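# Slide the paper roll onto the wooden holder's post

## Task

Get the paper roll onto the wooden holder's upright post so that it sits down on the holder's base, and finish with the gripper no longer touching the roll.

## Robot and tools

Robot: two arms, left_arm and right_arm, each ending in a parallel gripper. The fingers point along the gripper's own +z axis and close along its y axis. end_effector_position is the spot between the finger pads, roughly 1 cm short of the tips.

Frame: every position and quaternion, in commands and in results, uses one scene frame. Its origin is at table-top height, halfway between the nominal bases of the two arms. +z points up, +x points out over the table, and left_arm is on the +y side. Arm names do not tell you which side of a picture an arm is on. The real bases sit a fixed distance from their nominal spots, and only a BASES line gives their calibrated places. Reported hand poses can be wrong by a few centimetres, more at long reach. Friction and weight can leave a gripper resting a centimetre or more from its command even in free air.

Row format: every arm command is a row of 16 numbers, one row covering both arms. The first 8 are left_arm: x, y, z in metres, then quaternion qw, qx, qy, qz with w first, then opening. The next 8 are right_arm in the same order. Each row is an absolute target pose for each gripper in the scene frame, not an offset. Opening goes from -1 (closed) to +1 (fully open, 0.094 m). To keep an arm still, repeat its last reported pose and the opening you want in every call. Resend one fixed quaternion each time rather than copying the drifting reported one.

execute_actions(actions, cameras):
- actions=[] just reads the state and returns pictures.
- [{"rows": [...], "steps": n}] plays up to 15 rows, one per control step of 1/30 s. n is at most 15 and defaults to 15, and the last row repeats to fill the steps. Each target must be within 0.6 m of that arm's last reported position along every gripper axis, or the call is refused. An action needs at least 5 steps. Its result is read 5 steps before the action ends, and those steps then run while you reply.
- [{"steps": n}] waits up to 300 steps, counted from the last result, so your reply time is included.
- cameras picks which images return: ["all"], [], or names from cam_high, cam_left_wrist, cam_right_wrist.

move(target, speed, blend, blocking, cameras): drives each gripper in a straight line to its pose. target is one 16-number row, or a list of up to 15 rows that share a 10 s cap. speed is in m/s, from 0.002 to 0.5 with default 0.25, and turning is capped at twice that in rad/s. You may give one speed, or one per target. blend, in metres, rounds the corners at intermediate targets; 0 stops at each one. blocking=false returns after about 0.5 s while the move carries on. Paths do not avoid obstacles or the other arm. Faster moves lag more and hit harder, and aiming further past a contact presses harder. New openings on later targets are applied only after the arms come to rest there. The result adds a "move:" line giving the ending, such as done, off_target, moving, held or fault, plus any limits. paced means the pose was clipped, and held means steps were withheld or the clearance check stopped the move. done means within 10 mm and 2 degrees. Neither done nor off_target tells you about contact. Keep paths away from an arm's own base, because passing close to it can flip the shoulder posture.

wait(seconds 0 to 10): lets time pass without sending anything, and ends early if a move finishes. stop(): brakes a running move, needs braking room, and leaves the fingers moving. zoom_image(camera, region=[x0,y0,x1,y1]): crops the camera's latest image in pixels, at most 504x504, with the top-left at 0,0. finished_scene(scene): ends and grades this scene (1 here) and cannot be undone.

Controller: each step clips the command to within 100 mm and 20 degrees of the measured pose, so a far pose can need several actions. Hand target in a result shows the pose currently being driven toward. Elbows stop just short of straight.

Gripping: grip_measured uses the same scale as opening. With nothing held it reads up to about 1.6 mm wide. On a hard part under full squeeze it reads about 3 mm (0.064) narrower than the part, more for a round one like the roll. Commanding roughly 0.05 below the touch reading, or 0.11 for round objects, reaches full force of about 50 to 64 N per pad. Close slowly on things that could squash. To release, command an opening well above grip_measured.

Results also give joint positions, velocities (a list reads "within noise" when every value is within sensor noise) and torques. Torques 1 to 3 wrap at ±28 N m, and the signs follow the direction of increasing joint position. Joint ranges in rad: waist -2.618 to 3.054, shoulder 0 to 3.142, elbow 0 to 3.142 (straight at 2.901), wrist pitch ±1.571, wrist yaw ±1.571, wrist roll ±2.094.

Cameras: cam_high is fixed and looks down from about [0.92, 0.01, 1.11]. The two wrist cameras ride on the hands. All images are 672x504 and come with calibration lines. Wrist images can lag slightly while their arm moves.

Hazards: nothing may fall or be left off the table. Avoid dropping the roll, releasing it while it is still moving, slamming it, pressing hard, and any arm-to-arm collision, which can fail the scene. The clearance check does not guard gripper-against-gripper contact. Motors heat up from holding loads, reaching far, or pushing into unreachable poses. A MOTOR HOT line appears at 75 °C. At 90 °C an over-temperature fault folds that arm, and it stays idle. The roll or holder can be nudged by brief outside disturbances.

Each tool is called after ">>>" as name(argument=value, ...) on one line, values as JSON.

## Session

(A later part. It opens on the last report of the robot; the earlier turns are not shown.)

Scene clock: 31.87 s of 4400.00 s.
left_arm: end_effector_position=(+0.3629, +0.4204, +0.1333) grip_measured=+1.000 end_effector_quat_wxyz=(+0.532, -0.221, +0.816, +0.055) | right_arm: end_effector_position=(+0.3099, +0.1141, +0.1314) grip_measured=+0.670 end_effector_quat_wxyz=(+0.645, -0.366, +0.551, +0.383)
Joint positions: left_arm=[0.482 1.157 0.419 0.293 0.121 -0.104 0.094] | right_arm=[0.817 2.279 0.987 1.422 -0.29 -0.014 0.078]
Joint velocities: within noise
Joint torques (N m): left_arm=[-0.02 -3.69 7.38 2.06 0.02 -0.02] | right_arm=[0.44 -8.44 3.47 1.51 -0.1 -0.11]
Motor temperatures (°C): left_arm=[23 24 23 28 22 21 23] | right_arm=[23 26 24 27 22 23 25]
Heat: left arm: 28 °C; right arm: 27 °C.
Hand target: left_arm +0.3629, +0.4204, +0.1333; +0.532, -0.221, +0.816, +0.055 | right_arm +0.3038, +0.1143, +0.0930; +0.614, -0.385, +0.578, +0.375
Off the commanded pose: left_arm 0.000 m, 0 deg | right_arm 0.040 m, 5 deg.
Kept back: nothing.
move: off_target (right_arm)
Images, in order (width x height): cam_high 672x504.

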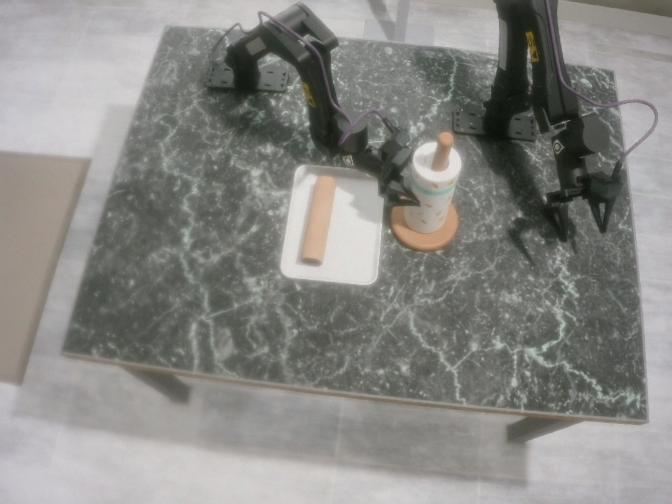

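>>> move(target=[[0.3629,0.4204,0.1333,0.532,-0.221,0.816,0.055,1,0.3105,0.115,0.127,0.623,-0.377,0.574,0.373,0.6],[0.3629,0.4204,0.1333,0.532,-0.221,0.816,0.055,1,0.3105,0.115,0.127,0.623,-0.377,0.574,0.373,1],[0.3629,0.4204,0.1333,0.532,-0.221,0.816,0.055,1,0.2365,-0.038,0.127,0.623,-0.377,0.574,0.373,1]], speed=[0.1,0.1,0.15])

>>> zoom_image(camera="cam_high", region=[370, 90, 500, 260])

Scene clock: 35.13 s of 4400.00 s.
left_arm: end_effector_position=(+0.3629, +0.4204, +0.1333) grip_measured=+1.000 end_effector_quat_wxyz=(+0.532, -0.221, +0.816, +0.055) | right_arm: end_effector_position=(+0.2397, -0.0352, +0.1181) grip_measured=+0.998 end_effector_quat_wxyz=(+0.598, -0.386, +0.602, +0.363)
Joint positions: left_arm=[0.482 1.157 0.419 0.293 0.121 -0.104 0.094] | right_arm=[0.608 1.891 0.316 1.55 -0.494 -0.036 0.094]
Joint velocities: within noise
Joint torques (N m): left_arm=[-0.12 -3.71 7.41 2.05 0.01 -0.03] | right_arm=[-0.44 -10.3 2.24 1.93 -0.18 -0.05]
Motor temperatures (°C): left_arm=[23 24 23 28 22 21 23] | right_arm=[23 26 24 27 22 23 25]
Heat: left arm: 28 °C; right arm: 27 °C.
Hand target: left_arm +0.3629, +0.4204, +0.1333; +0.532, -0.221, +0.816, +0.055 | right_arm +0.2366, -0.0377, +0.1271; +0.606, -0.389, +0.591, +0.364
Off the commanded pose: left_arm 0.000 m, 0 deg | right_arm 0.010 m, 5 deg.
joint sent to its limit (right arm) — joint 4 (wrist pitch), upper limit.
Kept back: nothing.
move: off_target (right_arm)
camera_calibration:
cam_right_wrist: T_world_to_cam=[[0.90089, -0.40893, 0.145512, -0.248319], [-0.0917539, -0.507089, -0.856996, 0.12912], [0.424239, 0.758708, -0.494352, 0.0872493], [0, 0, 0, 1]] pos_world=[0.198541, -0.102267, 0.18992]

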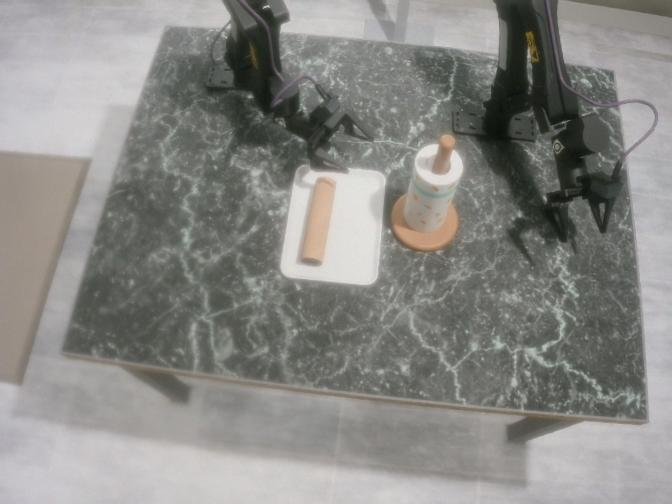

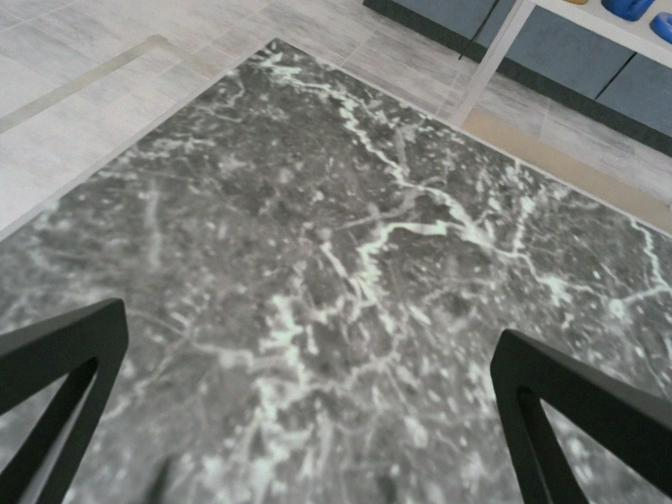

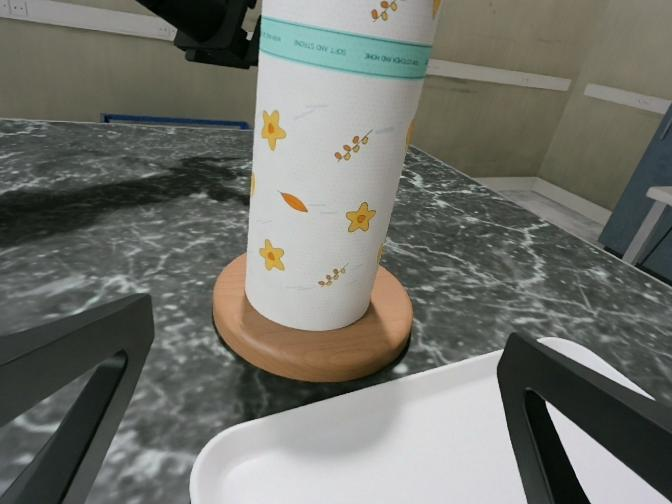

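Scaled by 2.965 from the camera's 672x504 image, which has a finer 960x720 frame.

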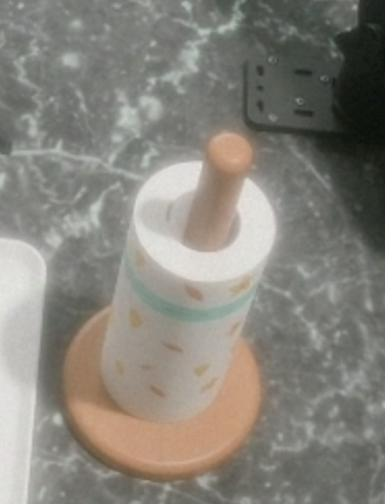

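Rests on the base.

>>> finished_scene(scene=1)

The scene is finished: the task was done.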